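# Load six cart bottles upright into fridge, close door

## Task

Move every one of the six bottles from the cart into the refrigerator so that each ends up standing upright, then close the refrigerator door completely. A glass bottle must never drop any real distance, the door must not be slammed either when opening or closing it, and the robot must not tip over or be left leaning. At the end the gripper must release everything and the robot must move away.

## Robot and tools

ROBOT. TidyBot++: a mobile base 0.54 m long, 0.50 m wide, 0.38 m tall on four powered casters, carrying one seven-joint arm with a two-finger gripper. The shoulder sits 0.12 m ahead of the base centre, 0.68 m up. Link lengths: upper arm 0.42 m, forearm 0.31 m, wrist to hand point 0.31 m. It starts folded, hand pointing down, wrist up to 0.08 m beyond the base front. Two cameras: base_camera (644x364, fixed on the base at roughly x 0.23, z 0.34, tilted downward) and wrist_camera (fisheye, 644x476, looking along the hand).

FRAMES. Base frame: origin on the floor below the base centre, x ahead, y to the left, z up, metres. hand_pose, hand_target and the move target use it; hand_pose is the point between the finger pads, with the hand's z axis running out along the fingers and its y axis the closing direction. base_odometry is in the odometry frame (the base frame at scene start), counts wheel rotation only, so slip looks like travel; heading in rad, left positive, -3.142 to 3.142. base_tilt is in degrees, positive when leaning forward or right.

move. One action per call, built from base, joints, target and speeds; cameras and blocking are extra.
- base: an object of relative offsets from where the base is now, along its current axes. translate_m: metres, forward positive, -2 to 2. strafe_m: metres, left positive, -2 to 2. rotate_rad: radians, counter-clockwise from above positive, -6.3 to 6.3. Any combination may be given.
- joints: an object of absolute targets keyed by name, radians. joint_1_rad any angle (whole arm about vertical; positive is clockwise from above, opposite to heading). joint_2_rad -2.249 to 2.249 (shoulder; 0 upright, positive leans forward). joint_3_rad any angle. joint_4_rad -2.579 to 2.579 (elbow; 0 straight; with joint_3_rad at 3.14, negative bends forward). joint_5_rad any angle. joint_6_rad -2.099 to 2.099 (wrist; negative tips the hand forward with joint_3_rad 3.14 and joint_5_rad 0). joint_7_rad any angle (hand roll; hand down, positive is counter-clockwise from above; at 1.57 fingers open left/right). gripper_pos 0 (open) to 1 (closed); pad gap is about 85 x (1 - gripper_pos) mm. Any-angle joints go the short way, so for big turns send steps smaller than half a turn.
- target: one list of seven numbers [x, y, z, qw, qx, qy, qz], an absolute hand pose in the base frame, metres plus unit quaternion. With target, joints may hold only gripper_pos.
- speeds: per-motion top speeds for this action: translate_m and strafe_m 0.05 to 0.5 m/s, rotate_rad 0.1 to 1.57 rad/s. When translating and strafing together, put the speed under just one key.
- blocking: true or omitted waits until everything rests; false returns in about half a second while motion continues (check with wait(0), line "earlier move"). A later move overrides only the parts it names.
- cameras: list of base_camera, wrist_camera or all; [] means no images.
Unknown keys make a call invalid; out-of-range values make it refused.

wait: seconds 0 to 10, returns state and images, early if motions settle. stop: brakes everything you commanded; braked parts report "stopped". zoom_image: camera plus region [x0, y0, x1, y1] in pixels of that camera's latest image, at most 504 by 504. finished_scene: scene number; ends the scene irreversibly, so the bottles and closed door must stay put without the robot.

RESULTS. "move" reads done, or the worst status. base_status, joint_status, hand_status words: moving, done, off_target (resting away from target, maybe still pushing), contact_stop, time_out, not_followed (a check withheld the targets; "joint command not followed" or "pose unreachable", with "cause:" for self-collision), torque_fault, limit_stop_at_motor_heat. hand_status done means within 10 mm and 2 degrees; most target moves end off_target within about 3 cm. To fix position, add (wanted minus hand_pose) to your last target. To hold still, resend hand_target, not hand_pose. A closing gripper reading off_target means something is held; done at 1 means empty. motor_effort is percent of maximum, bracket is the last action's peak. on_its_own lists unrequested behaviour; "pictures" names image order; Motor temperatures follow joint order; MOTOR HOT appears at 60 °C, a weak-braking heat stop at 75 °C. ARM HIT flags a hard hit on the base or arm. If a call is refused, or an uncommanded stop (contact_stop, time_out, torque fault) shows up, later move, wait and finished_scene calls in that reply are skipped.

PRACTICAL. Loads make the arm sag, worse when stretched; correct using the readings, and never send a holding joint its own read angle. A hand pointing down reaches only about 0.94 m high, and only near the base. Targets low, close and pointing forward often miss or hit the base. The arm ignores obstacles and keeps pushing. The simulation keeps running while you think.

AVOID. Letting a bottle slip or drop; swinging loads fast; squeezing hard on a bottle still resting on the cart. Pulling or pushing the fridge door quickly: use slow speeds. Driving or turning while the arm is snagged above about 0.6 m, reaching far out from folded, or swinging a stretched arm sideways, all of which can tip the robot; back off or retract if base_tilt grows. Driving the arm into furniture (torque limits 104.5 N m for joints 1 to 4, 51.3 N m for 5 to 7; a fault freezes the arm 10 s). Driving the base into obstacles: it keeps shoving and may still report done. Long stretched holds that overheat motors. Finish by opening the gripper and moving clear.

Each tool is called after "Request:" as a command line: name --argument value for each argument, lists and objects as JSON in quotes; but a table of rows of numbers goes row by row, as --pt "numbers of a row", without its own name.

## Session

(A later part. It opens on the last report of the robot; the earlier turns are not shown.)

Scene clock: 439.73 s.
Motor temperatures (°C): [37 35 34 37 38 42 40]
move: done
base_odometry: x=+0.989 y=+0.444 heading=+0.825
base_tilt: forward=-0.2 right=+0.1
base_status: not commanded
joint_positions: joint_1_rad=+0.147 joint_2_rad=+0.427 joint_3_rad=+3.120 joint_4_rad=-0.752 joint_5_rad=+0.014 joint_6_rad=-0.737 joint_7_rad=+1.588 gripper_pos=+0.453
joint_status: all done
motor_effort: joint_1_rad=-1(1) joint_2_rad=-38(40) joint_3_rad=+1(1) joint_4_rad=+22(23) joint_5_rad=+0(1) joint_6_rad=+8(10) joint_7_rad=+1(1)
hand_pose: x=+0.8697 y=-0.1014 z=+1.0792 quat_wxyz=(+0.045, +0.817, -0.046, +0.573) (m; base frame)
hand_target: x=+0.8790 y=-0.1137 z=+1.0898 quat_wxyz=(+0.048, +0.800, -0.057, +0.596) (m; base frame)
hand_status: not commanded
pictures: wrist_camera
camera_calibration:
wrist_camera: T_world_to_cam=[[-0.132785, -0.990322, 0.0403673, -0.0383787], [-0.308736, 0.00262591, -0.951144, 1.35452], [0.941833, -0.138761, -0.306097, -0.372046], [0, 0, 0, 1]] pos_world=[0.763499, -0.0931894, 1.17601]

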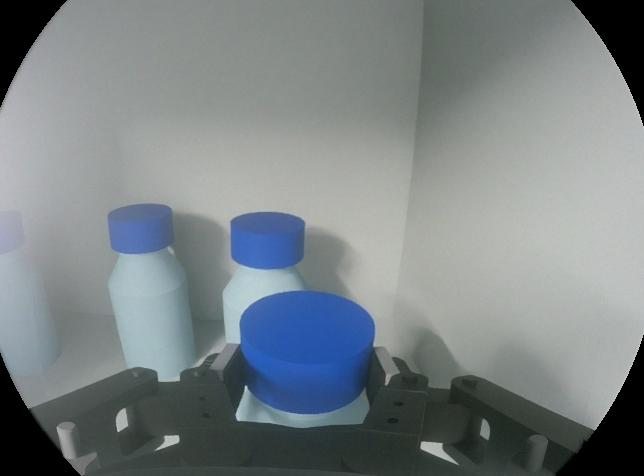

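Request:
move --joints '{"gripper_pos":0.18}' --cameras '["wrist_camera"]'

Request:
move --base '{"translate_m":-0.3,"strafe_m":0.04}' --speeds '{"translate_m":0.25}' --cameras '["wrist_camera"]'

Request:
move --base '{"translate_m":-0.35,"strafe_m":-0.04}' --joints '{"joint_1_rad":0,"joint_2_rad":-0.08,"joint_4_rad":-1.845,"joint_6_rad":-0.08,"gripper_pos":0.05}' --cameras '["wrist_camera"]'

Request:
move --base '{"rotate_rad":-2.4}' --speeds '{"rotate_rad":1.4}' --cameras '["wrist_camera"]'

Scene clock: 447.00 s.
Motor temperatures (°C): [37 35 34 36 38 42 40]
move: done
base_odometry: x=+0.989 y=+0.444 heading=+0.825
base_tilt: forward=-0.2 right=+0.1
base_status: not commanded
joint_positions: joint_1_rad=+0.147 joint_2_rad=+0.428 joint_3_rad=+3.120 joint_4_rad=-0.753 joint_5_rad=+0.014 joint_6_rad=-0.734 joint_7_rad=+1.588 gripper_pos=+0.180
joint_status: all done
motor_effort: joint_1_rad=-1(1) joint_2_rad=-38(40) joint_3_rad=+1(1) joint_4_rad=+21(23) joint_5_rad=+0(1) joint_6_rad=+8(10) joint_7_rad=+1(1)
hand_pose: x=+0.8703 y=-0.1015 z=+1.0794 quat_wxyz=(+0.045, +0.816, -0.046, +0.574) (m; base frame)
hand_target: x=+0.8790 y=-0.1137 z=+1.0898 quat_wxyz=(+0.048, +0.800, -0.057, +0.596) (m; base frame)
hand_status: not commanded
pictures: wrist_camera
camera_calibration:
wrist_camera: T_world_to_cam=[[-0.132848, -0.990314, 0.0403678, -0.0383216], [-0.30665, 0.00233761, -0.95182, 1.35373], [0.942506, -0.138826, -0.30399, -0.375363], [0, 0, 0, 1]] pos_world=[0.763812, -0.0932252, 1.17595]

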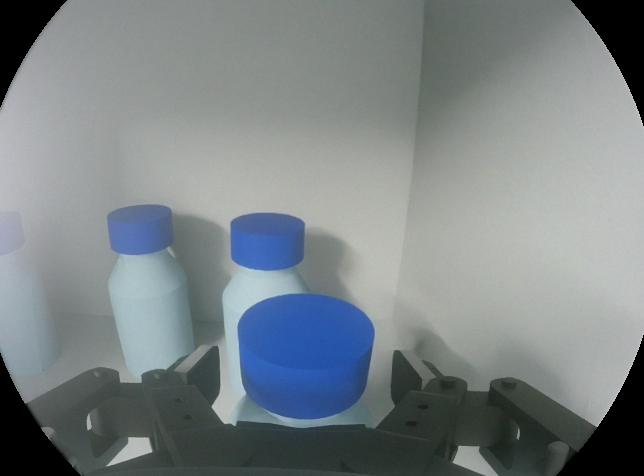

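Scene clock: 449.00 s.
Motor temperatures (°C): [37 35 34 36 38 42 40]
move: done
base_odometry: x=+0.756 y=+0.250 heading=+0.825
base_tilt: forward=-0.2 right=+0.0
base_status: done
joint_positions: joint_1_rad=+0.150 joint_2_rad=+0.430 joint_3_rad=+3.120 joint_4_rad=-0.754 joint_5_rad=+0.014 joint_6_rad=-0.733 joint_7_rad=+1.588 gripper_pos=+0.180
joint_status: not commanded
motor_effort: joint_1_rad=-1(3) joint_2_rad=-37(42) joint_3_rad=+1(2) joint_4_rad=+21(22) joint_5_rad=+0(1) joint_6_rad=+7(8) joint_7_rad=+1(1)
hand_pose: x=+0.8710 y=-0.1042 z=+1.0776 quat_wxyz=(+0.046, +0.817, -0.047, +0.573) (m; base frame)
hand_target: x=+0.8790 y=-0.1137 z=+1.0898 quat_wxyz=(+0.048, +0.800, -0.057, +0.596) (m; base frame)
hand_status: not commanded
pictures: wrist_camera
camera_calibration:
wrist_camera: T_world_to_cam=[[-0.136201, -0.98986, 0.0403384, -0.0378904], [-0.308347, 0.00366157, -0.951267, 1.35328], [0.941473, -0.142001, -0.305719, -0.374494], [0, 0, 0, 1]] pos_world=[0.764696, -0.0956399, 1.17437]

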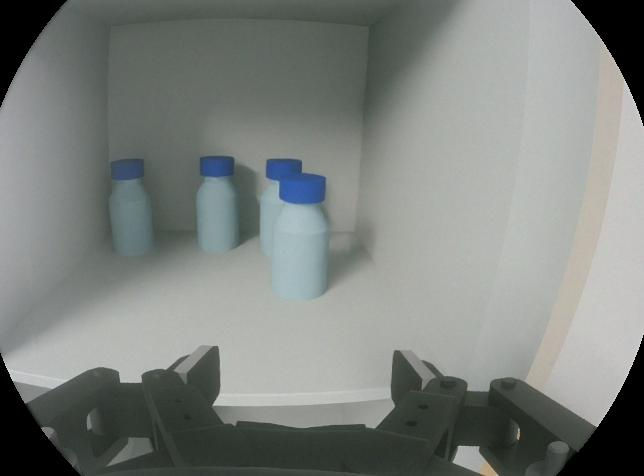

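Scene clock: 451.43 s.
Motor temperatures (°C): [37 35 34 36 38 42 40]
move: done
base_odometry: x=+0.547 y=-0.034 heading=+0.825
base_tilt: forward=-0.1 right=+0.1
base_status: done
joint_positions: joint_1_rad=+0.016 joint_2_rad=-0.064 joint_3_rad=+3.120 joint_4_rad=-1.836 joint_5_rad=+0.014 joint_6_rad=-0.153 joint_7_rad=+1.588 gripper_pos=+0.050
joint_status: all done
motor_effort: joint_1_rad=-1(3) joint_2_rad=-20(41) joint_3_rad=+1(2) joint_4_rad=+21(23) joint_5_rad=+0(1) joint_6_rad=+8(9) joint_7_rad=+1(2)
hand_pose: x=+0.6918 y=+0.0038 z=+0.9310 quat_wxyz=(+0.009, +0.820, +0.015, +0.571) (m; base frame)
hand_target: x=+0.6931 y=+0.0137 z=+0.9562 quat_wxyz=(+0.001, +0.797, +0.016, +0.604) (m; base frame)
hand_status: not commanded
pictures: wrist_camera
camera_calibration:
wrist_camera: T_world_to_cam=[[0.0075646, -0.998652, 0.0513536, -0.0591515], [-0.313823, -0.0511315, -0.948104, 1.15923], [0.949452, -0.0089439, -0.313786, -0.233865], [0, 0, 0, 1]] pos_world=[0.586284, -0.00189024, 1.02873]

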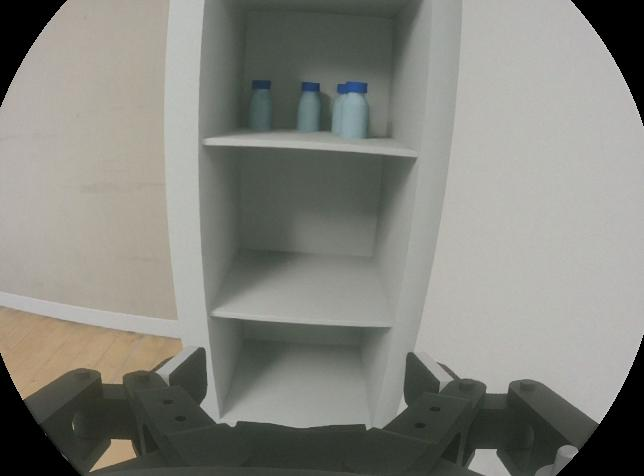

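Scene clock: 454.33 s.
Motor temperatures (°C): [37 35 34 36 38 42 40]
move: done
base_odometry: x=+0.547 y=-0.034 heading=-1.575
base_tilt: forward=-0.1 right=+0.1
base_status: done
joint_positions: joint_1_rad=+0.006 joint_2_rad=-0.064 joint_3_rad=+3.120 joint_4_rad=-1.836 joint_5_rad=+0.014 joint_6_rad=-0.149 joint_7_rad=+1.588 gripper_pos=+0.050
joint_status: not commanded
motor_effort: joint_1_rad=+0(3) joint_2_rad=-20(22) joint_3_rad=+1(3) joint_4_rad=+22(22) joint_5_rad=-1(1) joint_6_rad=+7(9) joint_7_rad=+1(1)
hand_pose: x=+0.6921 y=+0.0100 z=+0.9324 quat_wxyz=(+0.006, +0.819, +0.019, +0.573) (m; base frame)
hand_target: x=+0.6931 y=+0.0137 z=+0.9562 quat_wxyz=(+0.001, +0.797, +0.016, +0.604) (m; base frame)
hand_status: not commanded
pictures: wrist_camera
camera_calibration:
wrist_camera: T_world_to_cam=[[0.0181757, -0.998515, 0.0513552, -0.0603763], [-0.309221, -0.0544594, -0.94943, 1.15899], [0.950816, 0.00137639, -0.309752, -0.238417], [0, 0, 0, 1]] pos_world=[0.586174, 0.00315957, 1.02963]

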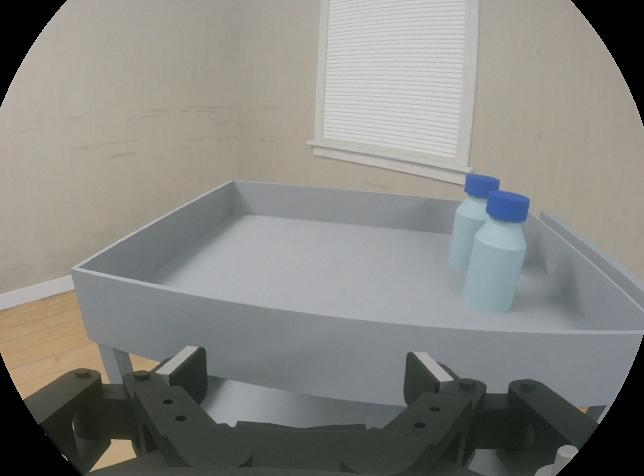

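Request:
move --base '{"translate_m":0.056,"strafe_m":-0.252}' --speeds '{"strafe_m":0.3}' --joints '{"joint_2_rad":0.17,"joint_4_rad":-1.57,"joint_6_rad":-0.08}' --cameras '["wrist_camera"]'

Scene clock: 461.00 s.
Motor temperatures (°C): [37 35 34 36 38 42 40]
move: done
base_odometry: x=+0.295 y=-0.089 heading=-1.576
base_tilt: forward=-0.2 right=+0.1
base_status: done
joint_positions: joint_1_rad=+0.005 joint_2_rad=+0.161 joint_3_rad=+3.120 joint_4_rad=-1.598 joint_5_rad=+0.014 joint_6_rad=-0.147 joint_7_rad=+1.588 gripper_pos=+0.050
joint_status: all done
motor_effort: joint_1_rad=-1(3) joint_2_rad=-28(31) joint_3_rad=+0(3) joint_4_rad=+22(22) joint_5_rad=+0(1) joint_6_rad=+8(9) joint_7_rad=+0(1)
hand_pose: x=+0.7888 y=+0.0108 z=+0.9358 quat_wxyz=(+0.004, +0.815, +0.018, +0.579) (m; base frame)
hand_target: x=+0.8013 y=+0.0143 z=+0.9668 quat_wxyz=(-0.001, +0.789, +0.014, +0.614) (m; base frame)
hand_status: not commanded
pictures: wrist_camera
camera_calibration:
wrist_camera: T_world_to_cam=[[0.0182006, -0.998747, 0.0466139, -0.0570999], [-0.295474, -0.0499121, -0.954046, 1.18561], [0.955177, 0.00359101, -0.296012, -0.345688], [0, 0, 0, 1]] pos_world=[0.681549, 0.00338928, 1.03146]

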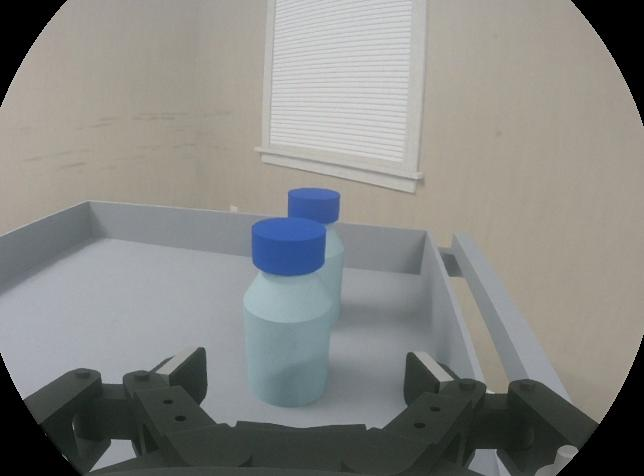

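Request:
move --base '{"translate_m":0.131,"strafe_m":0.012}' --joints '{"gripper_pos":0.15}' --speeds '{"translate_m":0.12}' --cameras '["wrist_camera"]'

Request:
move --joints '{"gripper_pos":0.6}' --cameras '["wrist_camera"]'

Request:
move --joints '{"joint_1_rad":0,"joint_2_rad":0.034,"joint_4_rad":-1.2,"joint_6_rad":-0.71}' --cameras '["wrist_camera"]'

Scene clock: 469.47 s.
Motor temperatures (°C): [37 35 34 36 38 42 40]
move: done
base_odometry: x=+0.306 y=-0.220 heading=-1.576
base_tilt: forward=-0.2 right=+0.0
base_status: done
joint_positions: joint_1_rad=+0.005 joint_2_rad=+0.164 joint_3_rad=+3.120 joint_4_rad=-1.597 joint_5_rad=+0.014 joint_6_rad=-0.147 joint_7_rad=+1.588 gripper_pos=+0.150
joint_status: all done
motor_effort: joint_1_rad=-1(1) joint_2_rad=-28(31) joint_3_rad=+1(2) joint_4_rad=+21(23) joint_5_rad=+0(1) joint_6_rad=+8(9) joint_7_rad=+1(1)
hand_pose: x=+0.7898 y=+0.0108 z=+0.9351 quat_wxyz=(+0.004, +0.815, +0.018, +0.579) (m; base frame)
hand_target: x=+0.8013 y=+0.0143 z=+0.9668 quat_wxyz=(-0.001, +0.789, +0.014, +0.614) (m; base frame)
hand_status: not commanded
pictures: wrist_camera
camera_calibration:
wrist_camera: T_world_to_cam=[[0.0182279, -0.998749, 0.0465586, -0.0570585], [-0.296113, -0.0498698, -0.95385, 1.18561], [0.954979, 0.00360005, -0.296652, -0.346021], [0, 0, 0, 1]] pos_world=[0.682556, 0.00338445, 1.0309]

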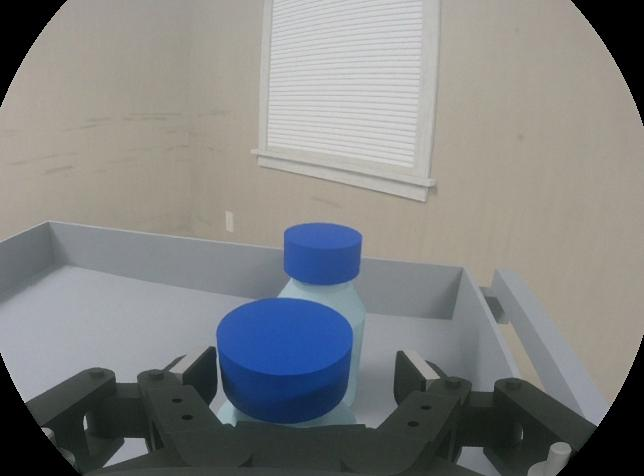

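Scene clock: 470.27 s.
Motor temperatures (°C): [37 35 34 36 38 42 40]
move: off_target
base_odometry: x=+0.306 y=-0.220 heading=-1.576
base_tilt: forward=-0.2 right=+0.0
base_status: not commanded
joint_positions: joint_1_rad=+0.002 joint_2_rad=+0.164 joint_3_rad=+3.120 joint_4_rad=-1.594 joint_5_rad=+0.014 joint_6_rad=-0.145 joint_7_rad=+1.588 gripper_pos=+0.453
joint_status: gripper_pos off_target (ended at +0.453, target +0.600)
motor_effort: joint_1_rad=+0(2) joint_2_rad=-28(29) joint_3_rad=+1(3) joint_4_rad=+22(23) joint_5_rad=+0(1) joint_6_rad=+9(9) joint_7_rad=+0(1)
hand_pose: x=+0.7904 y=+0.0128 z=+0.9373 quat_wxyz=(+0.003, +0.814, +0.019, +0.581) (m; base frame)
hand_target: x=+0.8013 y=+0.0143 z=+0.9668 quat_wxyz=(-0.001, +0.789, +0.014, +0.614) (m; base frame)
hand_status: not commanded
pictures: wrist_camera
camera_calibration:
wrist_camera: T_world_to_cam=[[0.0210165, -0.998695, 0.0465572, -0.057356], [-0.291553, -0.0506656, -0.955212, 1.18567], [0.956324, 0.00650138, -0.292237, -0.351182], [0, 0, 0, 1]] pos_world=[0.682734, 0.00507458, 1.0326]

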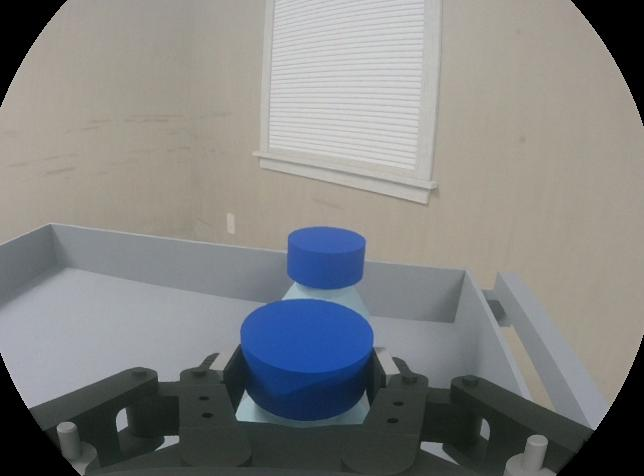

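Scene clock: 472.13 s.
Motor temperatures (°C): [37 35 34 37 38 42 40]
move: off_target
base_odometry: x=+0.306 y=-0.220 heading=-1.576
base_tilt: forward=-0.1 right=+0.0
base_status: not commanded
joint_positions: joint_1_rad=+0.002 joint_2_rad=+0.057 joint_3_rad=+3.120 joint_4_rad=-1.247 joint_5_rad=+0.014 joint_6_rad=-0.648 joint_7_rad=+1.588 gripper_pos=+0.453
joint_status: joint_4_rad off_target (ended at -1.247, target -1.200); the others done
motor_effort: joint_1_rad=-1(1) joint_2_rad=-29(38) joint_3_rad=+1(1) joint_4_rad=+26(28) joint_5_rad=+0(1) joint_6_rad=+12(12) joint_7_rad=+1(1)
hand_pose: x=+0.7348 y=+0.0103 z=+1.0691 quat_wxyz=(+0.006, +0.828, +0.017, +0.560) (m; base frame)
hand_target: x=+0.7195 y=+0.0100 z=+1.0928 quat_wxyz=(+0.003, +0.826, +0.011, +0.564) (m; base frame)
hand_status: not commanded
pictures: wrist_camera
camera_calibration:
wrist_camera: T_world_to_cam=[[0.0166633, -0.998682, 0.048554, -0.0637949], [-0.338816, -0.0513276, -0.939452, 1.31309], [0.940705, -0.00079655, -0.339224, -0.197682], [0, 0, 0, 1]] pos_world=[0.631919, 0.0035295, 1.16962]

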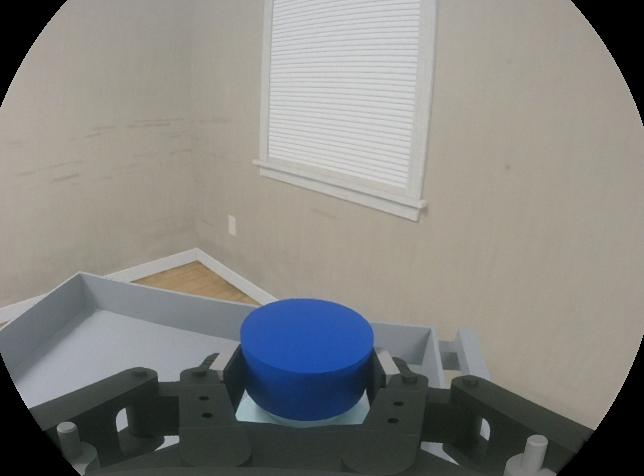

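Request:
move --base '{"translate_m":-0.19,"strafe_m":0.245}' --speeds '{"translate_m":0.35}' --joints '{"joint_2_rad":-0.16,"joint_4_rad":-1.29,"joint_6_rad":-0.78}' --cameras '[]'

Request:
move --base '{"rotate_rad":2.4}' --speeds '{"rotate_rad":1.2}' --cameras '[]'

Request:
move --base '{"translate_m":0.33}' --joints '{"joint_1_rad":-0.03,"joint_2_rad":0.37,"joint_4_rad":-0.62,"joint_6_rad":-0.89}' --speeds '{"translate_m":0.35}' --cameras '["wrist_camera"]'

Scene clock: 480.20 s.
Motor temperatures (°C): [37 35 34 37 38 42 40]
move: done
base_odometry: x=+0.552 y=-0.032 heading=-1.576
base_tilt: forward=-0.1 right=+0.1
base_status: done
joint_positions: joint_1_rad=+0.002 joint_2_rad=-0.147 joint_3_rad=+3.120 joint_4_rad=-1.309 joint_5_rad=+0.014 joint_6_rad=-0.724 joint_7_rad=+1.588 gripper_pos=+0.453
joint_status: all done
motor_effort: joint_1_rad=+0(3) joint_2_rad=-20(34) joint_3_rad=+2(4) joint_4_rad=+25(27) joint_5_rad=+1(1) joint_6_rad=+11(13) joint_7_rad=+0(1)
hand_pose: x=+0.6414 y=+0.0100 z=+1.1265 quat_wxyz=(+0.008, +0.809, +0.018, +0.587) (m; base frame)
hand_target: x=+0.6295 y=+0.0094 z=+1.1277 quat_wxyz=(+0.005, +0.816, +0.011, +0.578) (m; base frame)
hand_status: not commanded
pictures: none
No camera images: "cameras" was empty.

Scene clock: 483.27 s.
Motor temperatures (°C): [37 35 34 37 38 42 40]
move: done
base_odometry: x=+0.552 y=-0.032 heading=+0.824
base_tilt: forward=-0.2 right=+0.1
base_status: done
joint_positions: joint_1_rad=+0.000 joint_2_rad=-0.145 joint_3_rad=+3.120 joint_4_rad=-1.309 joint_5_rad=+0.014 joint_6_rad=-0.724 joint_7_rad=+1.588 gripper_pos=+0.453
joint_status: not commanded
motor_effort: joint_1_rad=+0(4) joint_2_rad=-20(23) joint_3_rad=+1(4) joint_4_rad=+25(26) joint_5_rad=-1(2) joint_6_rad=+13(13) joint_7_rad=+1(1)
hand_pose: x=+0.6424 y=+0.0110 z=+1.1252 quat_wxyz=(+0.007, +0.810, +0.018, +0.586) (m; base frame)
hand_target: x=+0.6295 y=+0.0094 z=+1.1277 quat_wxyz=(+0.005, +0.816, +0.011, +0.578) (m; base frame)
hand_status: not commanded
pictures: none
No camera images: "cameras" was empty.

Scene clock: 485.47 s.
Motor temperatures (°C): [37 35 34 37 38 42 40]
move: off_target
base_odometry: x=+0.777 y=+0.211 heading=+0.824
base_tilt: forward=-0.1 right=+0.1
base_status: done
joint_positions: joint_1_rad=-0.014 joint_2_rad=+0.400 joint_3_rad=+3.120 joint_4_rad=-0.673 joint_5_rad=+0.014 joint_6_rad=-0.831 joint_7_rad=+1.588 gripper_pos=+0.453
joint_status: joint_4_rad off_target (ended at -0.673, target -0.620); the others done
motor_effort: joint_1_rad=-1(2) joint_2_rad=-41(48) joint_3_rad=+1(2) joint_4_rad=+25(27) joint_5_rad=+0(1) joint_6_rad=+12(14) joint_7_rad=+0(1)
hand_pose: x=+0.8527 y=+0.0188 z=+1.1179 quat_wxyz=(-0.001, +0.814, +0.019, +0.580) (m; base frame)
hand_target: x=+0.8297 y=+0.0285 z=+1.1520 quat_wxyz=(-0.008, +0.807, +0.018, +0.590) (m; base frame)
hand_status: not commanded
pictures: wrist_camera
camera_calibration:
wrist_camera: T_world_to_cam=[[0.0254373, -0.998865, 0.0402598, -0.0578365], [-0.293129, -0.0459554, -0.954968, 1.37758], [0.955735, 0.0124905, -0.293965, -0.355743], [0, 0, 0, 1]] pos_world=[0.745276, 0.00997989, 1.2133]

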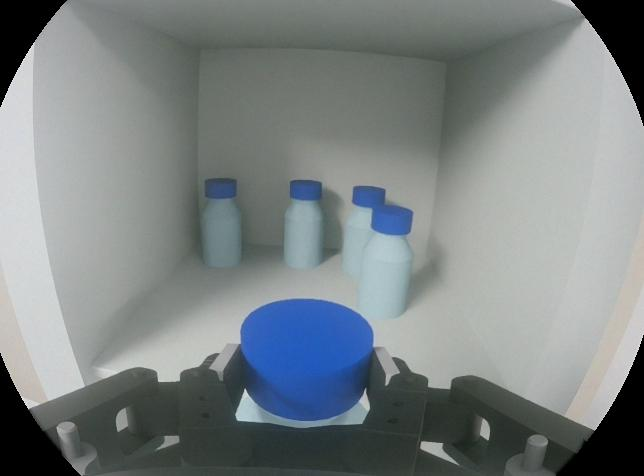

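Request:
move --base '{"translate_m":0.312}' --speeds '{"translate_m":0.25}' --cameras '["wrist_camera"]'

Request:
move --joints '{"joint_2_rad":0.395,"joint_4_rad":-0.69,"joint_6_rad":-0.74}' --cameras '[]'

Request:
move --joints '{"joint_2_rad":0.41,"joint_4_rad":-0.715,"joint_6_rad":-0.70}' --cameras '[]'

Request:
move --joints '{"joint_2_rad":0.42,"joint_4_rad":-0.73,"joint_6_rad":-0.685}' --cameras '["wrist_camera"]'

Scene clock: 494.00 s.
Motor temperatures (°C): [37 35 34 37 38 42 40]
move: done
base_odometry: x=+0.989 y=+0.440 heading=+0.825
base_tilt: forward=-0.2 right=+0.1
base_status: done
joint_positions: joint_1_rad=-0.015 joint_2_rad=+0.401 joint_3_rad=+3.120 joint_4_rad=-0.670 joint_5_rad=+0.014 joint_6_rad=-0.836 joint_7_rad=+1.588 gripper_pos=+0.453
joint_status: not commanded
motor_effort: joint_1_rad=+0(2) joint_2_rad=-42(46) joint_3_rad=+0(2) joint_4_rad=+25(26) joint_5_rad=+0(1) joint_6_rad=+11(13) joint_7_rad=+1(1)
hand_pose: x=+0.8525 y=+0.0196 z=+1.1176 quat_wxyz=(-0.001, +0.815, +0.020, +0.579) (m; base frame)
hand_target: x=+0.8297 y=+0.0285 z=+1.1520 quat_wxyz=(-0.008, +0.807, +0.018, +0.590) (m; base frame)
hand_status: not commanded
pictures: wrist_camera
camera_calibration:
wrist_camera: T_world_to_cam=[[0.026629, -0.998836, 0.0402302, -0.0579949], [-0.29518, -0.0463067, -0.954319, 1.37836], [0.95507, 0.0135374, -0.29607, -0.352742], [0, 0, 0, 1]] pos_world=[0.745303, 0.0106752, 1.21329]

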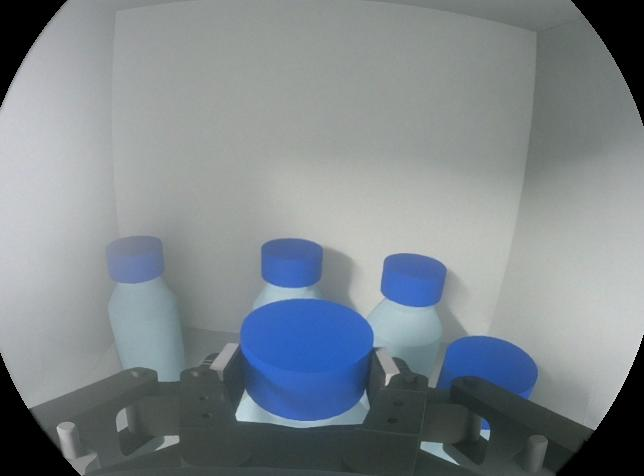

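Scene clock: 494.93 s.
Motor temperatures (°C): [37 35 34 37 38 42 40]
move: done
base_odometry: x=+0.989 y=+0.440 heading=+0.825
base_tilt: forward=-0.2 right=+0.0
base_status: not commanded
joint_positions: joint_1_rad=-0.015 joint_2_rad=+0.414 joint_3_rad=+3.120 joint_4_rad=-0.711 joint_5_rad=+0.014 joint_6_rad=-0.794 joint_7_rad=+1.588 gripper_pos=+0.453
joint_status: all done
motor_effort: joint_1_rad=+0(1) joint_2_rad=-43(44) joint_3_rad=+1(1) joint_4_rad=+25(26) joint_5_rad=+1(1) joint_6_rad=+12(13) joint_7_rad=+0(1)
hand_pose: x=+0.8640 y=+0.0201 z=+1.0968 quat_wxyz=(-0.001, +0.818, +0.020, +0.574) (m; base frame)
hand_target: x=+0.8593 y=+0.0304 z=+1.1388 quat_wxyz=(-0.009, +0.791, +0.019, +0.612) (m; base frame)
hand_status: not commanded
pictures: none
No camera images: "cameras" was empty.

Scene clock: 495.60 s.
Motor temperatures (°C): [37 35 34 37 38 42 40]
move: done
base_odometry: x=+0.989 y=+0.440 heading=+0.825
base_tilt: forward=-0.2 right=+0.1
base_status: not commanded
joint_positions: joint_1_rad=-0.015 joint_2_rad=+0.420 joint_3_rad=+3.120 joint_4_rad=-0.733 joint_5_rad=+0.014 joint_6_rad=-0.773 joint_7_rad=+1.588 gripper_pos=+0.453
joint_status: all done
motor_effort: joint_1_rad=+0(1) joint_2_rad=-41(44) joint_3_rad=+1(1) joint_4_rad=+24(26) joint_5_rad=+0(1) joint_6_rad=+11(13) joint_7_rad=+1(1)
hand_pose: x=+0.8693 y=+0.0203 z=+1.0857 quat_wxyz=(-0.001, +0.820, +0.020, +0.571) (m; base frame)
hand_target: x=+0.8708 y=+0.0310 z=+1.1251 quat_wxyz=(-0.009, +0.791, +0.019, +0.612) (m; base frame)
hand_status: not commanded
pictures: none
No camera images: "cameras" was empty.

Scene clock: 496.13 s.
Motor temperatures (°C): [37 35 34 37 38 42 40]
move: done
base_odometry: x=+0.989 y=+0.440 heading=+0.825
base_tilt: forward=-0.2 right=+0.0
base_status: not commanded
joint_positions: joint_1_rad=-0.015 joint_2_rad=+0.420 joint_3_rad=+3.120 joint_4_rad=-0.739 joint_5_rad=+0.014 joint_6_rad=-0.762 joint_7_rad=+1.588 gripper_pos=+0.453
joint_status: all done
motor_effort: joint_1_rad=-1(1) joint_2_rad=-40(41) joint_3_rad=+0(1) joint_4_rad=+23(24) joint_5_rad=+0(1) joint_6_rad=+10(11) joint_7_rad=+1(1)
hand_pose: x=+0.8706 y=+0.0204 z=+1.0854 quat_wxyz=(-0.001, +0.819, +0.020, +0.573) (m; base frame)
hand_target: x=+0.8771 y=+0.0313 z=+1.1133 quat_wxyz=(-0.009, +0.794, +0.019, +0.608) (m; base frame)
hand_status: not commanded
pictures: wrist_camera
camera_calibration:
wrist_camera: T_world_to_cam=[[0.0281033, -0.998788, 0.0404142, -0.0578211], [-0.308694, -0.0471257, -0.949993, 1.36004], [0.950746, 0.0142223, -0.309644, -0.361138], [0, 0, 0, 1]] pos_world=[0.76481, 0.0114778, 1.18254]

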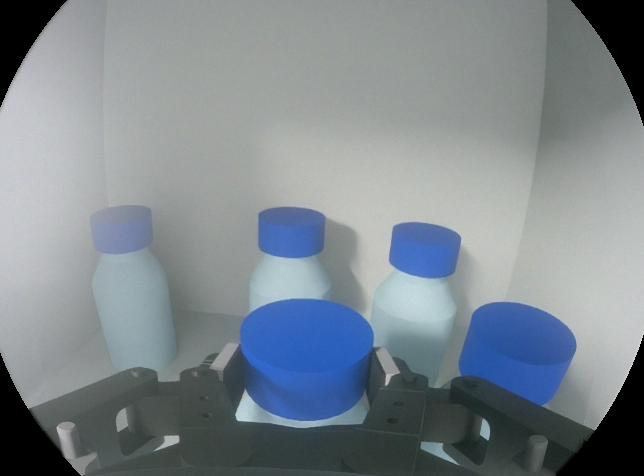

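Request:
move --joints '{"joint_2_rad":0.43,"joint_4_rad":-0.745,"joint_6_rad":-0.675}' --cameras '[]'

Request:
move --joints '{"joint_2_rad":0.435,"joint_4_rad":-0.753,"joint_6_rad":-0.67}' --cameras '[]'

Request:
move --joints '{"gripper_pos":0.18}' --cameras '["wrist_camera"]'

Request:
move --base '{"translate_m":-0.3}' --speeds '{"translate_m":0.25}' --cameras '["wrist_camera"]'

Request:
move --base '{"translate_m":-0.348}' --joints '{"joint_1_rad":0,"joint_2_rad":-0.08,"joint_4_rad":-1.845,"joint_6_rad":-0.08,"gripper_pos":0.05}' --cameras '["wrist_camera"]'

Request:
move --base '{"rotate_rad":-2.4}' --speeds '{"rotate_rad":1.4}' --cameras '["wrist_camera"]'

Scene clock: 506.03 s.
Motor temperatures (°C): [37 36 34 37 38 42 40]
move: done
base_odometry: x=+0.989 y=+0.440 heading=+0.825
base_tilt: forward=-0.2 right=+0.0
base_status: not commanded
joint_positions: joint_1_rad=-0.015 joint_2_rad=+0.420 joint_3_rad=+3.120 joint_4_rad=-0.745 joint_5_rad=+0.014 joint_6_rad=-0.749 joint_7_rad=+1.588 gripper_pos=+0.453
joint_status: all done
motor_effort: joint_1_rad=+0(1) joint_2_rad=-38(40) joint_3_rad=+0(1) joint_4_rad=+22(23) joint_5_rad=+1(1) joint_6_rad=+9(12) joint_7_rad=+1(2)
hand_pose: x=+0.8722 y=+0.0205 z=+1.0848 quat_wxyz=(-0.001, +0.818, +0.020, +0.576) (m; base frame)
hand_target: x=+0.8828 y=+0.0316 z=+1.0998 quat_wxyz=(-0.009, +0.798, +0.019, +0.602) (m; base frame)
hand_status: not commanded
pictures: none
No camera images: "cameras" was empty.

Scene clock: 506.50 s.
Motor temperatures (°C): [37 36 34 37 38 42 40]
move: done
base_odometry: x=+0.989 y=+0.440 heading=+0.825
base_tilt: forward=-0.1 right=+0.1
base_status: not commanded
joint_positions: joint_1_rad=-0.015 joint_2_rad=+0.421 joint_3_rad=+3.120 joint_4_rad=-0.749 joint_5_rad=+0.014 joint_6_rad=-0.743 joint_7_rad=+1.588 gripper_pos=+0.453
joint_status: all done
motor_effort: joint_1_rad=+0(1) joint_2_rad=-38(40) joint_3_rad=+0(1) joint_4_rad=+22(23) joint_5_rad=+0(1) joint_6_rad=+9(10) joint_7_rad=+0(1)
hand_pose: x=+0.8731 y=+0.0206 z=+1.0846 quat_wxyz=(-0.001, +0.817, +0.020, +0.577) (m; base frame)
hand_target: x=+0.8856 y=+0.0318 z=+1.0928 quat_wxyz=(-0.009, +0.801, +0.019, +0.599) (m; base frame)
hand_status: not commanded
pictures: none
No camera images: "cameras" was empty.

Scene clock: 507.27 s.
Motor temperatures (°C): [37 36 34 37 38 42 40]
move: done
base_odometry: x=+0.989 y=+0.440 heading=+0.825
base_tilt: forward=-0.1 right=+0.1
base_status: not commanded
joint_positions: joint_1_rad=-0.015 joint_2_rad=+0.421 joint_3_rad=+3.120 joint_4_rad=-0.749 joint_5_rad=+0.014 joint_6_rad=-0.737 joint_7_rad=+1.588 gripper_pos=+0.180
joint_status: all done
motor_effort: joint_1_rad=+0(1) joint_2_rad=-37(40) joint_3_rad=+1(1) joint_4_rad=+21(23) joint_5_rad=+0(1) joint_6_rad=+7(9) joint_7_rad=+1(1)
hand_pose: x=+0.8739 y=+0.0206 z=+1.0855 quat_wxyz=(-0.001, +0.815, +0.020, +0.579) (m; base frame)
hand_target: x=+0.8856 y=+0.0318 z=+1.0928 quat_wxyz=(-0.009, +0.801, +0.019, +0.599) (m; base frame)
hand_status: not commanded
pictures: wrist_camera
camera_calibration:
wrist_camera: T_world_to_cam=[[0.0277866, -0.998795, 0.0404511, -0.0575066], [-0.296485, -0.0468805, -0.953886, 1.3547], [0.954633, 0.0145121, -0.29743, -0.380908], [0, 0, 0, 1]] pos_world=[0.766873, 0.0115996, 1.18126]

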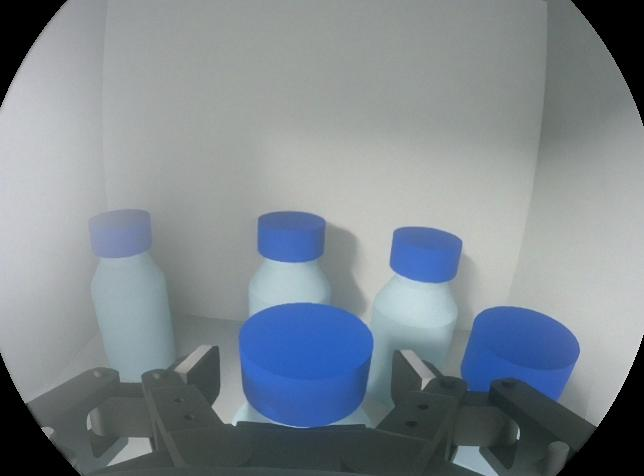

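Scene clock: 509.23 s.
Motor temperatures (°C): [37 36 34 37 38 42 40]
move: done
base_odometry: x=+0.785 y=+0.219 heading=+0.826
base_tilt: forward=-0.2 right=+0.0
base_status: done
joint_positions: joint_1_rad=-0.019 joint_2_rad=+0.427 joint_3_rad=+3.120 joint_4_rad=-0.750 joint_5_rad=+0.014 joint_6_rad=-0.735 joint_7_rad=+1.588 gripper_pos=+0.180
joint_status: not commanded
motor_effort: joint_1_rad=+0(4) joint_2_rad=-37(41) joint_3_rad=+0(1) joint_4_rad=+21(22) joint_5_rad=+0(1) joint_6_rad=+8(9) joint_7_rad=+1(1)
hand_pose: x=+0.8763 y=+0.0236 z=+1.0811 quat_wxyz=(-0.002, +0.817, +0.022, +0.577) (m; base frame)
hand_target: x=+0.8856 y=+0.0318 z=+1.0928 quat_wxyz=(-0.009, +0.801, +0.019, +0.599) (m; base frame)
hand_status: not commanded
pictures: wrist_camera
camera_calibration:
wrist_camera: T_world_to_cam=[[0.0318473, -0.998677, 0.0403773, -0.0579219], [-0.301099, -0.0481073, -0.952379, 1.35383], [0.953061, 0.0181731, -0.302232, -0.378071], [0, 0, 0, 1]] pos_world=[0.769806, 0.0141546, 1.17743]

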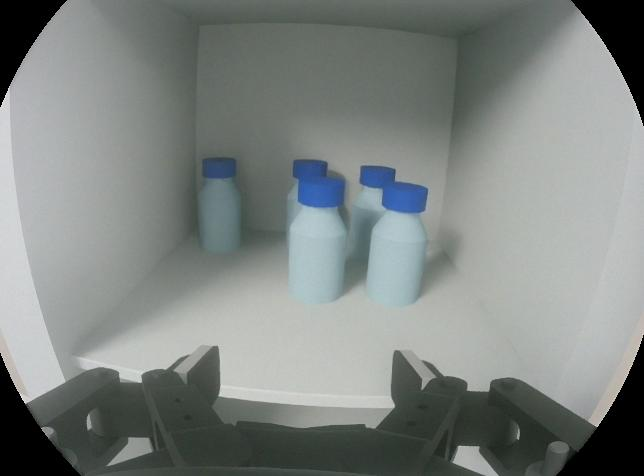

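Scene clock: 511.67 s.
Motor temperatures (°C): [37 36 34 37 38 42 40]
move: done
base_odometry: x=+0.549 y=-0.037 heading=+0.827
base_tilt: forward=-0.2 right=+0.1
base_status: done
joint_positions: joint_1_rad=-0.017 joint_2_rad=-0.065 joint_3_rad=+3.120 joint_4_rad=-1.835 joint_5_rad=+0.014 joint_6_rad=-0.153 joint_7_rad=+1.588 gripper_pos=+0.050
joint_status: all done
motor_effort: joint_1_rad=+0(2) joint_2_rad=-19(42) joint_3_rad=+1(2) joint_4_rad=+22(23) joint_5_rad=+0(1) joint_6_rad=+8(9) joint_7_rad=+0(1)
hand_pose: x=+0.6912 y=+0.0227 z=+0.9318 quat_wxyz=(+0.000, +0.820, +0.028, +0.572) (m; base frame)
hand_target: x=+0.6931 y=+0.0137 z=+0.9562 quat_wxyz=(+0.001, +0.797, +0.016, +0.604) (m; base frame)
hand_status: not commanded
pictures: wrist_camera
camera_calibration:
wrist_camera: T_world_to_cam=[[0.0405358, -0.997856, 0.051374, -0.0630905], [-0.310763, -0.0614569, -0.948498, 1.1592], [0.949623, 0.022483, -0.312588, -0.234814], [0, 0, 0, 1]] pos_world=[0.58578, 0.013565, 1.02934]

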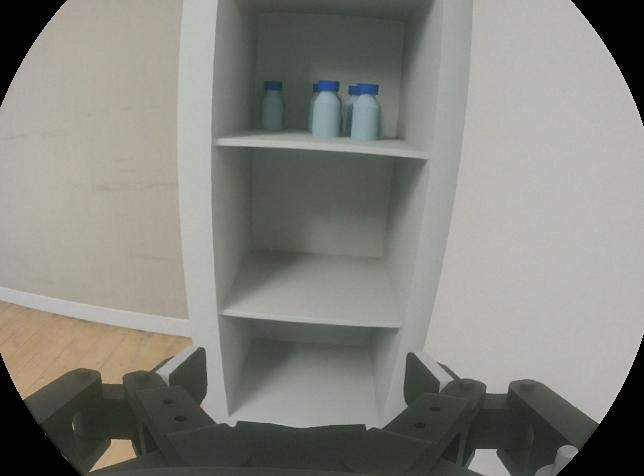

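Scene clock: 514.57 s.
Motor temperatures (°C): [37 36 34 37 38 42 40]
move: done
base_odometry: x=+0.549 y=-0.037 heading=-1.573
base_tilt: forward=-0.1 right=+0.1
base_status: done
joint_positions: joint_1_rad=-0.004 joint_2_rad=-0.065 joint_3_rad=+3.120 joint_4_rad=-1.835 joint_5_rad=+0.014 joint_6_rad=-0.149 joint_7_rad=+1.588 gripper_pos=+0.050
joint_status: not commanded
motor_effort: joint_1_rad=+0(3) joint_2_rad=-20(22) joint_3_rad=+1(4) joint_4_rad=+21(22) joint_5_rad=+0(1) joint_6_rad=+8(9) joint_7_rad=+1(1)
hand_pose: x=+0.6918 y=+0.0155 z=+0.9330 quat_wxyz=(+0.003, +0.819, +0.023, +0.574) (m; base frame)
hand_target: x=+0.6931 y=+0.0137 z=+0.9562 quat_wxyz=(+0.001, +0.797, +0.016, +0.604) (m; base frame)
hand_status: not commanded
pictures: wrist_camera
camera_calibration:
wrist_camera: T_world_to_cam=[[0.0277453, -0.998293, 0.0513881, -0.0615383], [-0.307677, -0.0574408, -0.949755, 1.15909], [0.951086, 0.0105403, -0.308746, -0.23927], [0, 0, 0, 1]] pos_world=[0.585898, 0.00766755, 1.03014]

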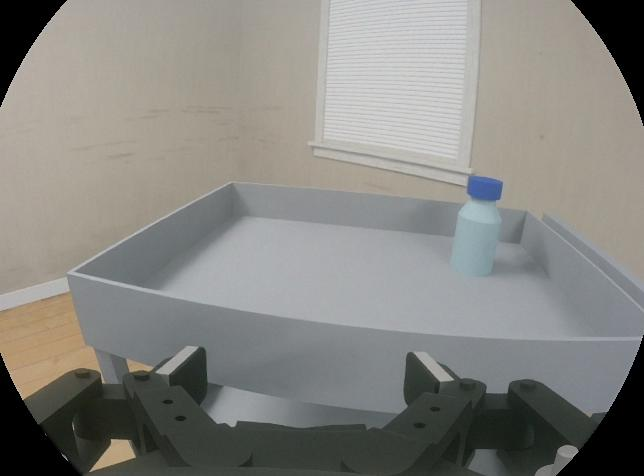

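Request:
move --base '{"translate_m":0.185,"strafe_m":-0.258}' --speeds '{"strafe_m":0.35}' --joints '{"joint_2_rad":0.17,"joint_4_rad":-1.57,"joint_6_rad":-0.08}' --cameras '["wrist_camera"]'

Scene clock: 520.43 s.
Motor temperatures (°C): [37 35 34 37 38 42 40]
move: done
base_odometry: x=+0.290 y=-0.221 heading=-1.574
base_tilt: forward=-0.2 right=+0.1
base_status: done
joint_positions: joint_1_rad=-0.001 joint_2_rad=+0.164 joint_3_rad=+3.120 joint_4_rad=-1.597 joint_5_rad=+0.014 joint_6_rad=-0.146 joint_7_rad=+1.588 gripper_pos=+0.050
joint_status: all done
motor_effort: joint_1_rad=-1(3) joint_2_rad=-29(31) joint_3_rad=+1(3) joint_4_rad=+21(23) joint_5_rad=-1(1) joint_6_rad=+7(9) joint_7_rad=+1(1)
hand_pose: x=+0.7897 y=+0.0146 z=+0.9345 quat_wxyz=(+0.002, +0.815, +0.020, +0.579) (m; base frame)
hand_target: x=+0.8013 y=+0.0143 z=+0.9668 quat_wxyz=(-0.001, +0.789, +0.014, +0.614) (m; base frame)
hand_status: not commanded
pictures: wrist_camera
camera_calibration:
wrist_camera: T_world_to_cam=[[0.023936, -0.998631, 0.0465121, -0.0577071], [-0.29672, -0.0515256, -0.953573, 1.18543], [0.954664, 0.00902362, -0.297547, -0.345104], [0, 0, 0, 1]] pos_world=[0.682581, 0.00656609, 1.0304]

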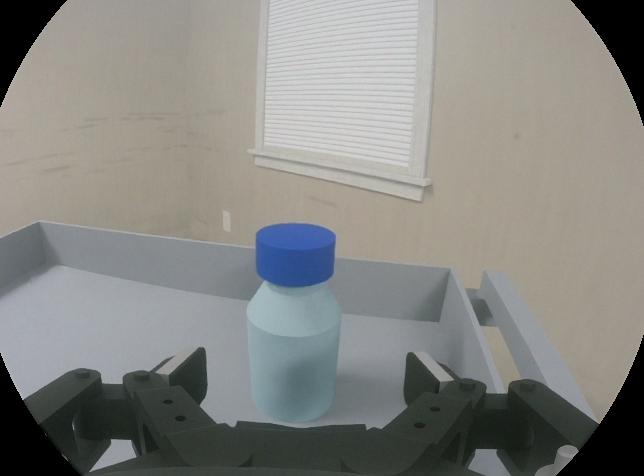

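Request:
move --base '{"translate_m":0.114,"strafe_m":0.008}' --joints '{"gripper_pos":0.1}' --speeds '{"translate_m":0.12}' --cameras '["wrist_camera"]'

Request:
move --joints '{"gripper_pos":0.6}' --cameras '["wrist_camera"]'

Request:
move --joints '{"joint_1_rad":0,"joint_2_rad":0.034,"joint_4_rad":-1.2,"joint_6_rad":-0.71}' --cameras '["wrist_camera"]'

Scene clock: 529.97 s.
Motor temperatures (°C): [37 35 34 37 38 42 40]
move: done
base_odometry: x=+0.298 y=-0.335 heading=-1.574
base_tilt: forward=-0.2 right=+0.1
base_status: done
joint_positions: joint_1_rad=-0.001 joint_2_rad=+0.165 joint_3_rad=+3.120 joint_4_rad=-1.596 joint_5_rad=+0.014 joint_6_rad=-0.146 joint_7_rad=+1.588 gripper_pos=+0.100
joint_status: all done
motor_effort: joint_1_rad=+0(1) joint_2_rad=-28(32) joint_3_rad=+1(2) joint_4_rad=+22(22) joint_5_rad=+0(1) joint_6_rad=+7(8) joint_7_rad=+1(1)
hand_pose: x=+0.7902 y=+0.0146 z=+0.9342 quat_wxyz=(+0.002, +0.815, +0.020, +0.578) (m; base frame)
hand_target: x=+0.8013 y=+0.0143 z=+0.9668 quat_wxyz=(-0.001, +0.789, +0.014, +0.614) (m; base frame)
hand_status: not commanded
pictures: wrist_camera
camera_calibration:
wrist_camera: T_world_to_cam=[[0.0239458, -0.998632, 0.0464814, -0.0576829], [-0.296969, -0.0515015, -0.953497, 1.18544], [0.954587, 0.00902867, -0.297796, -0.345409], [0, 0, 0, 1]] pos_world=[0.683142, 0.00656645, 1.03013]

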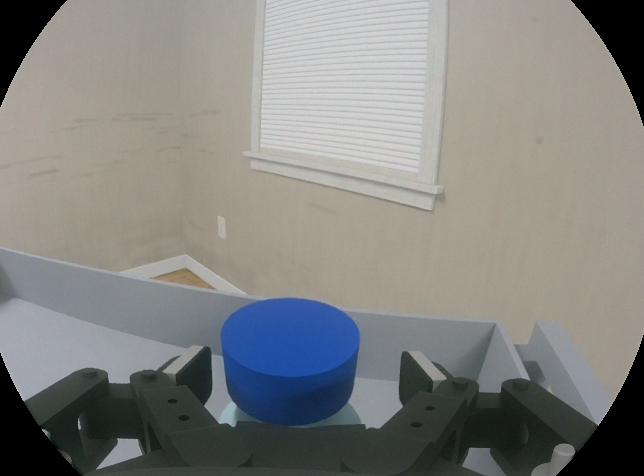

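Scene clock: 530.80 s.
Motor temperatures (°C): [37 35 34 37 38 42 40]
move: off_target
base_odometry: x=+0.298 y=-0.335 heading=-1.574
base_tilt: forward=-0.1 right=+0.1
base_status: not commanded
joint_positions: joint_1_rad=-0.001 joint_2_rad=+0.165 joint_3_rad=+3.120 joint_4_rad=-1.595 joint_5_rad=+0.014 joint_6_rad=-0.145 joint_7_rad=+1.588 gripper_pos=+0.447
joint_status: gripper_pos off_target (ended at +0.447, target +0.600)
motor_effort: joint_1_rad=+0(2) joint_2_rad=-29(30) joint_3_rad=+1(3) joint_4_rad=+23(23) joint_5_rad=-1(1) joint_6_rad=+9(10) joint_7_rad=+1(1)
hand_pose: x=+0.7906 y=+0.0147 z=+0.9355 quat_wxyz=(+0.002, +0.815, +0.020, +0.580) (m; base frame)
hand_target: x=+0.8013 y=+0.0143 z=+0.9668 quat_wxyz=(-0.001, +0.789, +0.014, +0.614) (m; base frame)
hand_status: not commanded
pictures: wrist_camera
camera_calibration:
wrist_camera: T_world_to_cam=[[0.0240616, -0.99863, 0.046473, -0.0576693], [-0.294364, -0.0515028, -0.954305, 1.18544], [0.95539, 0.00928208, -0.2952, -0.348463], [0, 0, 0, 1]] pos_world=[0.683256, 0.00669756, 1.03108]

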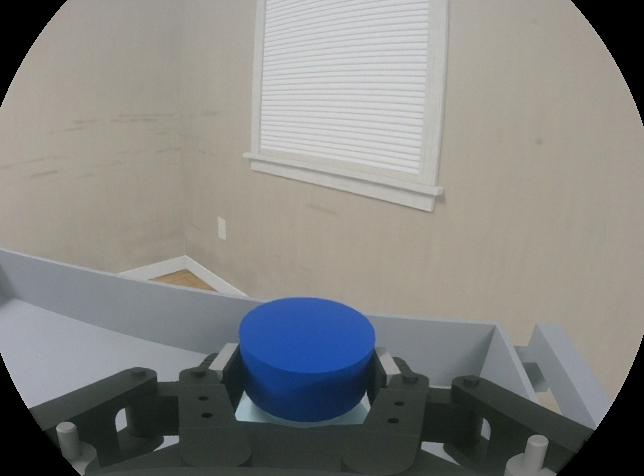

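Scene clock: 532.67 s.
Motor temperatures (°C): [37 35 34 37 38 42 40]
move: off_target
base_odometry: x=+0.298 y=-0.335 heading=-1.574
base_tilt: forward=-0.2 right=+0.0
base_status: not commanded
joint_positions: joint_1_rad=-0.001 joint_2_rad=+0.055 joint_3_rad=+3.120 joint_4_rad=-1.245 joint_5_rad=+0.014 joint_6_rad=-0.646 joint_7_rad=+1.588 gripper_pos=+0.447
joint_status: joint_4_rad off_target (ended at -1.245, target -1.200); the others done
motor_effort: joint_1_rad=-1(1) joint_2_rad=-29(37) joint_3_rad=+1(2) joint_4_rad=+26(28) joint_5_rad=+0(1) joint_6_rad=+11(12) joint_7_rad=+1(1)
hand_pose: x=+0.7342 y=+0.0121 z=+1.0723 quat_wxyz=(+0.005, +0.826, +0.019, +0.563) (m; base frame)
hand_target: x=+0.7195 y=+0.0100 z=+1.0928 quat_wxyz=(+0.003, +0.826, +0.011, +0.564) (m; base frame)
hand_status: not commanded
pictures: wrist_camera
camera_calibration:
wrist_camera: T_world_to_cam=[[0.0192791, -0.998634, 0.048573, -0.0640894], [-0.332598, -0.0522209, -0.941622, 1.3138], [0.942872, 0.00199841, -0.33315, -0.204213], [0, 0, 0, 1]] pos_world=[0.630748, 0.00501406, 1.17218]

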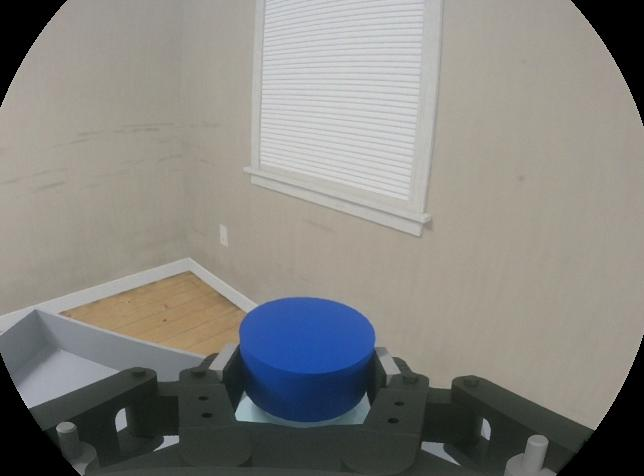

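Request:
move --base '{"translate_m":-0.307,"strafe_m":0.253}' --speeds '{"translate_m":0.4}' --joints '{"joint_2_rad":-0.16,"joint_4_rad":-1.29,"joint_6_rad":-0.78}' --cameras '[]'

Request:
move --base '{"rotate_rad":2.398}' --speeds '{"rotate_rad":1.2}' --cameras '[]'

Request:
move --base '{"translate_m":0.33}' --joints '{"joint_1_rad":-0.175,"joint_2_rad":0.37,"joint_4_rad":-0.62,"joint_6_rad":-0.89}' --speeds '{"translate_m":0.35}' --cameras '["wrist_camera"]'

Scene clock: 540.53 s.
Motor temperatures (°C): [37 35 34 37 38 42 40]
move: done
base_odometry: x=+0.552 y=-0.029 heading=-1.574
base_tilt: forward=-0.2 right=+0.0
base_status: done
joint_positions: joint_1_rad=+0.000 joint_2_rad=-0.148 joint_3_rad=+3.120 joint_4_rad=-1.307 joint_5_rad=+0.014 joint_6_rad=-0.723 joint_7_rad=+1.588 gripper_pos=+0.447
joint_status: all done
motor_effort: joint_1_rad=+0(3) joint_2_rad=-20(34) joint_3_rad=+1(3) joint_4_rad=+25(27) joint_5_rad=+0(1) joint_6_rad=+11(13) joint_7_rad=+1(2)
hand_pose: x=+0.6412 y=+0.0108 z=+1.1286 quat_wxyz=(+0.007, +0.808, +0.018, +0.589) (m; base frame)
hand_target: x=+0.6295 y=+0.0094 z=+1.1277 quat_wxyz=(+0.005, +0.816, +0.011, +0.578) (m; base frame)
hand_status: not commanded
pictures: none
No camera images: "cameras" was empty.

Scene clock: 543.60 s.
Motor temperatures (°C): [37 35 34 37 38 42 40]
move: done
base_odometry: x=+0.552 y=-0.029 heading=+0.824
base_tilt: forward=-0.2 right=+0.0
base_status: done
joint_positions: joint_1_rad=-0.001 joint_2_rad=-0.147 joint_3_rad=+3.120 joint_4_rad=-1.307 joint_5_rad=+0.014 joint_6_rad=-0.723 joint_7_rad=+1.588 gripper_pos=+0.447
joint_status: not commanded
motor_effort: joint_1_rad=-1(4) joint_2_rad=-20(22) joint_3_rad=+1(4) joint_4_rad=+25(25) joint_5_rad=+0(2) joint_6_rad=+12(13) joint_7_rad=+1(1)
hand_pose: x=+0.6416 y=+0.0112 z=+1.1281 quat_wxyz=(+0.007, +0.808, +0.018, +0.589) (m; base frame)
hand_target: x=+0.6295 y=+0.0094 z=+1.1277 quat_wxyz=(+0.005, +0.816, +0.011, +0.578) (m; base frame)
hand_status: not commanded
pictures: none
No camera images: "cameras" was empty.

Scene clock: 545.80 s.
Motor temperatures (°C): [37 35 34 37 38 42 40]
move: off_target
base_odometry: x=+0.776 y=+0.213 heading=+0.824
base_tilt: forward=-0.1 right=+0.1
base_status: done
joint_positions: joint_1_rad=-0.160 joint_2_rad=+0.397 joint_3_rad=+3.120 joint_4_rad=-0.670 joint_5_rad=+0.014 joint_6_rad=-0.829 joint_7_rad=+1.588 gripper_pos=+0.447
joint_status: joint_4_rad off_target (ended at -0.670, target -0.620); the others done
motor_effort: joint_1_rad=-1(2) joint_2_rad=-41(48) joint_3_rad=+0(2) joint_4_rad=+24(27) joint_5_rad=+0(1) joint_6_rad=+11(13) joint_7_rad=+1(1)
hand_pose: x=+0.8408 y=+0.1258 z=+1.1223 quat_wxyz=(-0.044, +0.808, +0.079, +0.582) (m; base frame)
hand_target: x=+0.8181 y=+0.1309 z=+1.1520 quat_wxyz=(-0.051, +0.804, +0.077, +0.588) (m; base frame)
hand_status: not commanded
pictures: wrist_camera
camera_calibration:
wrist_camera: T_world_to_cam=[[0.171142, -0.984423, 0.0402652, -0.0751152], [-0.275797, -0.0871017, -0.957261, 1.37637], [0.945857, 0.152723, -0.286408, -0.362203], [0, 0, 0, 1]] pos_world=[0.735049, 0.101256, 1.21684]

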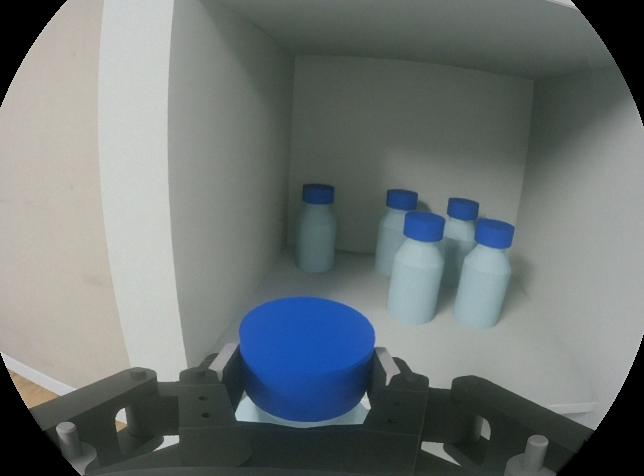

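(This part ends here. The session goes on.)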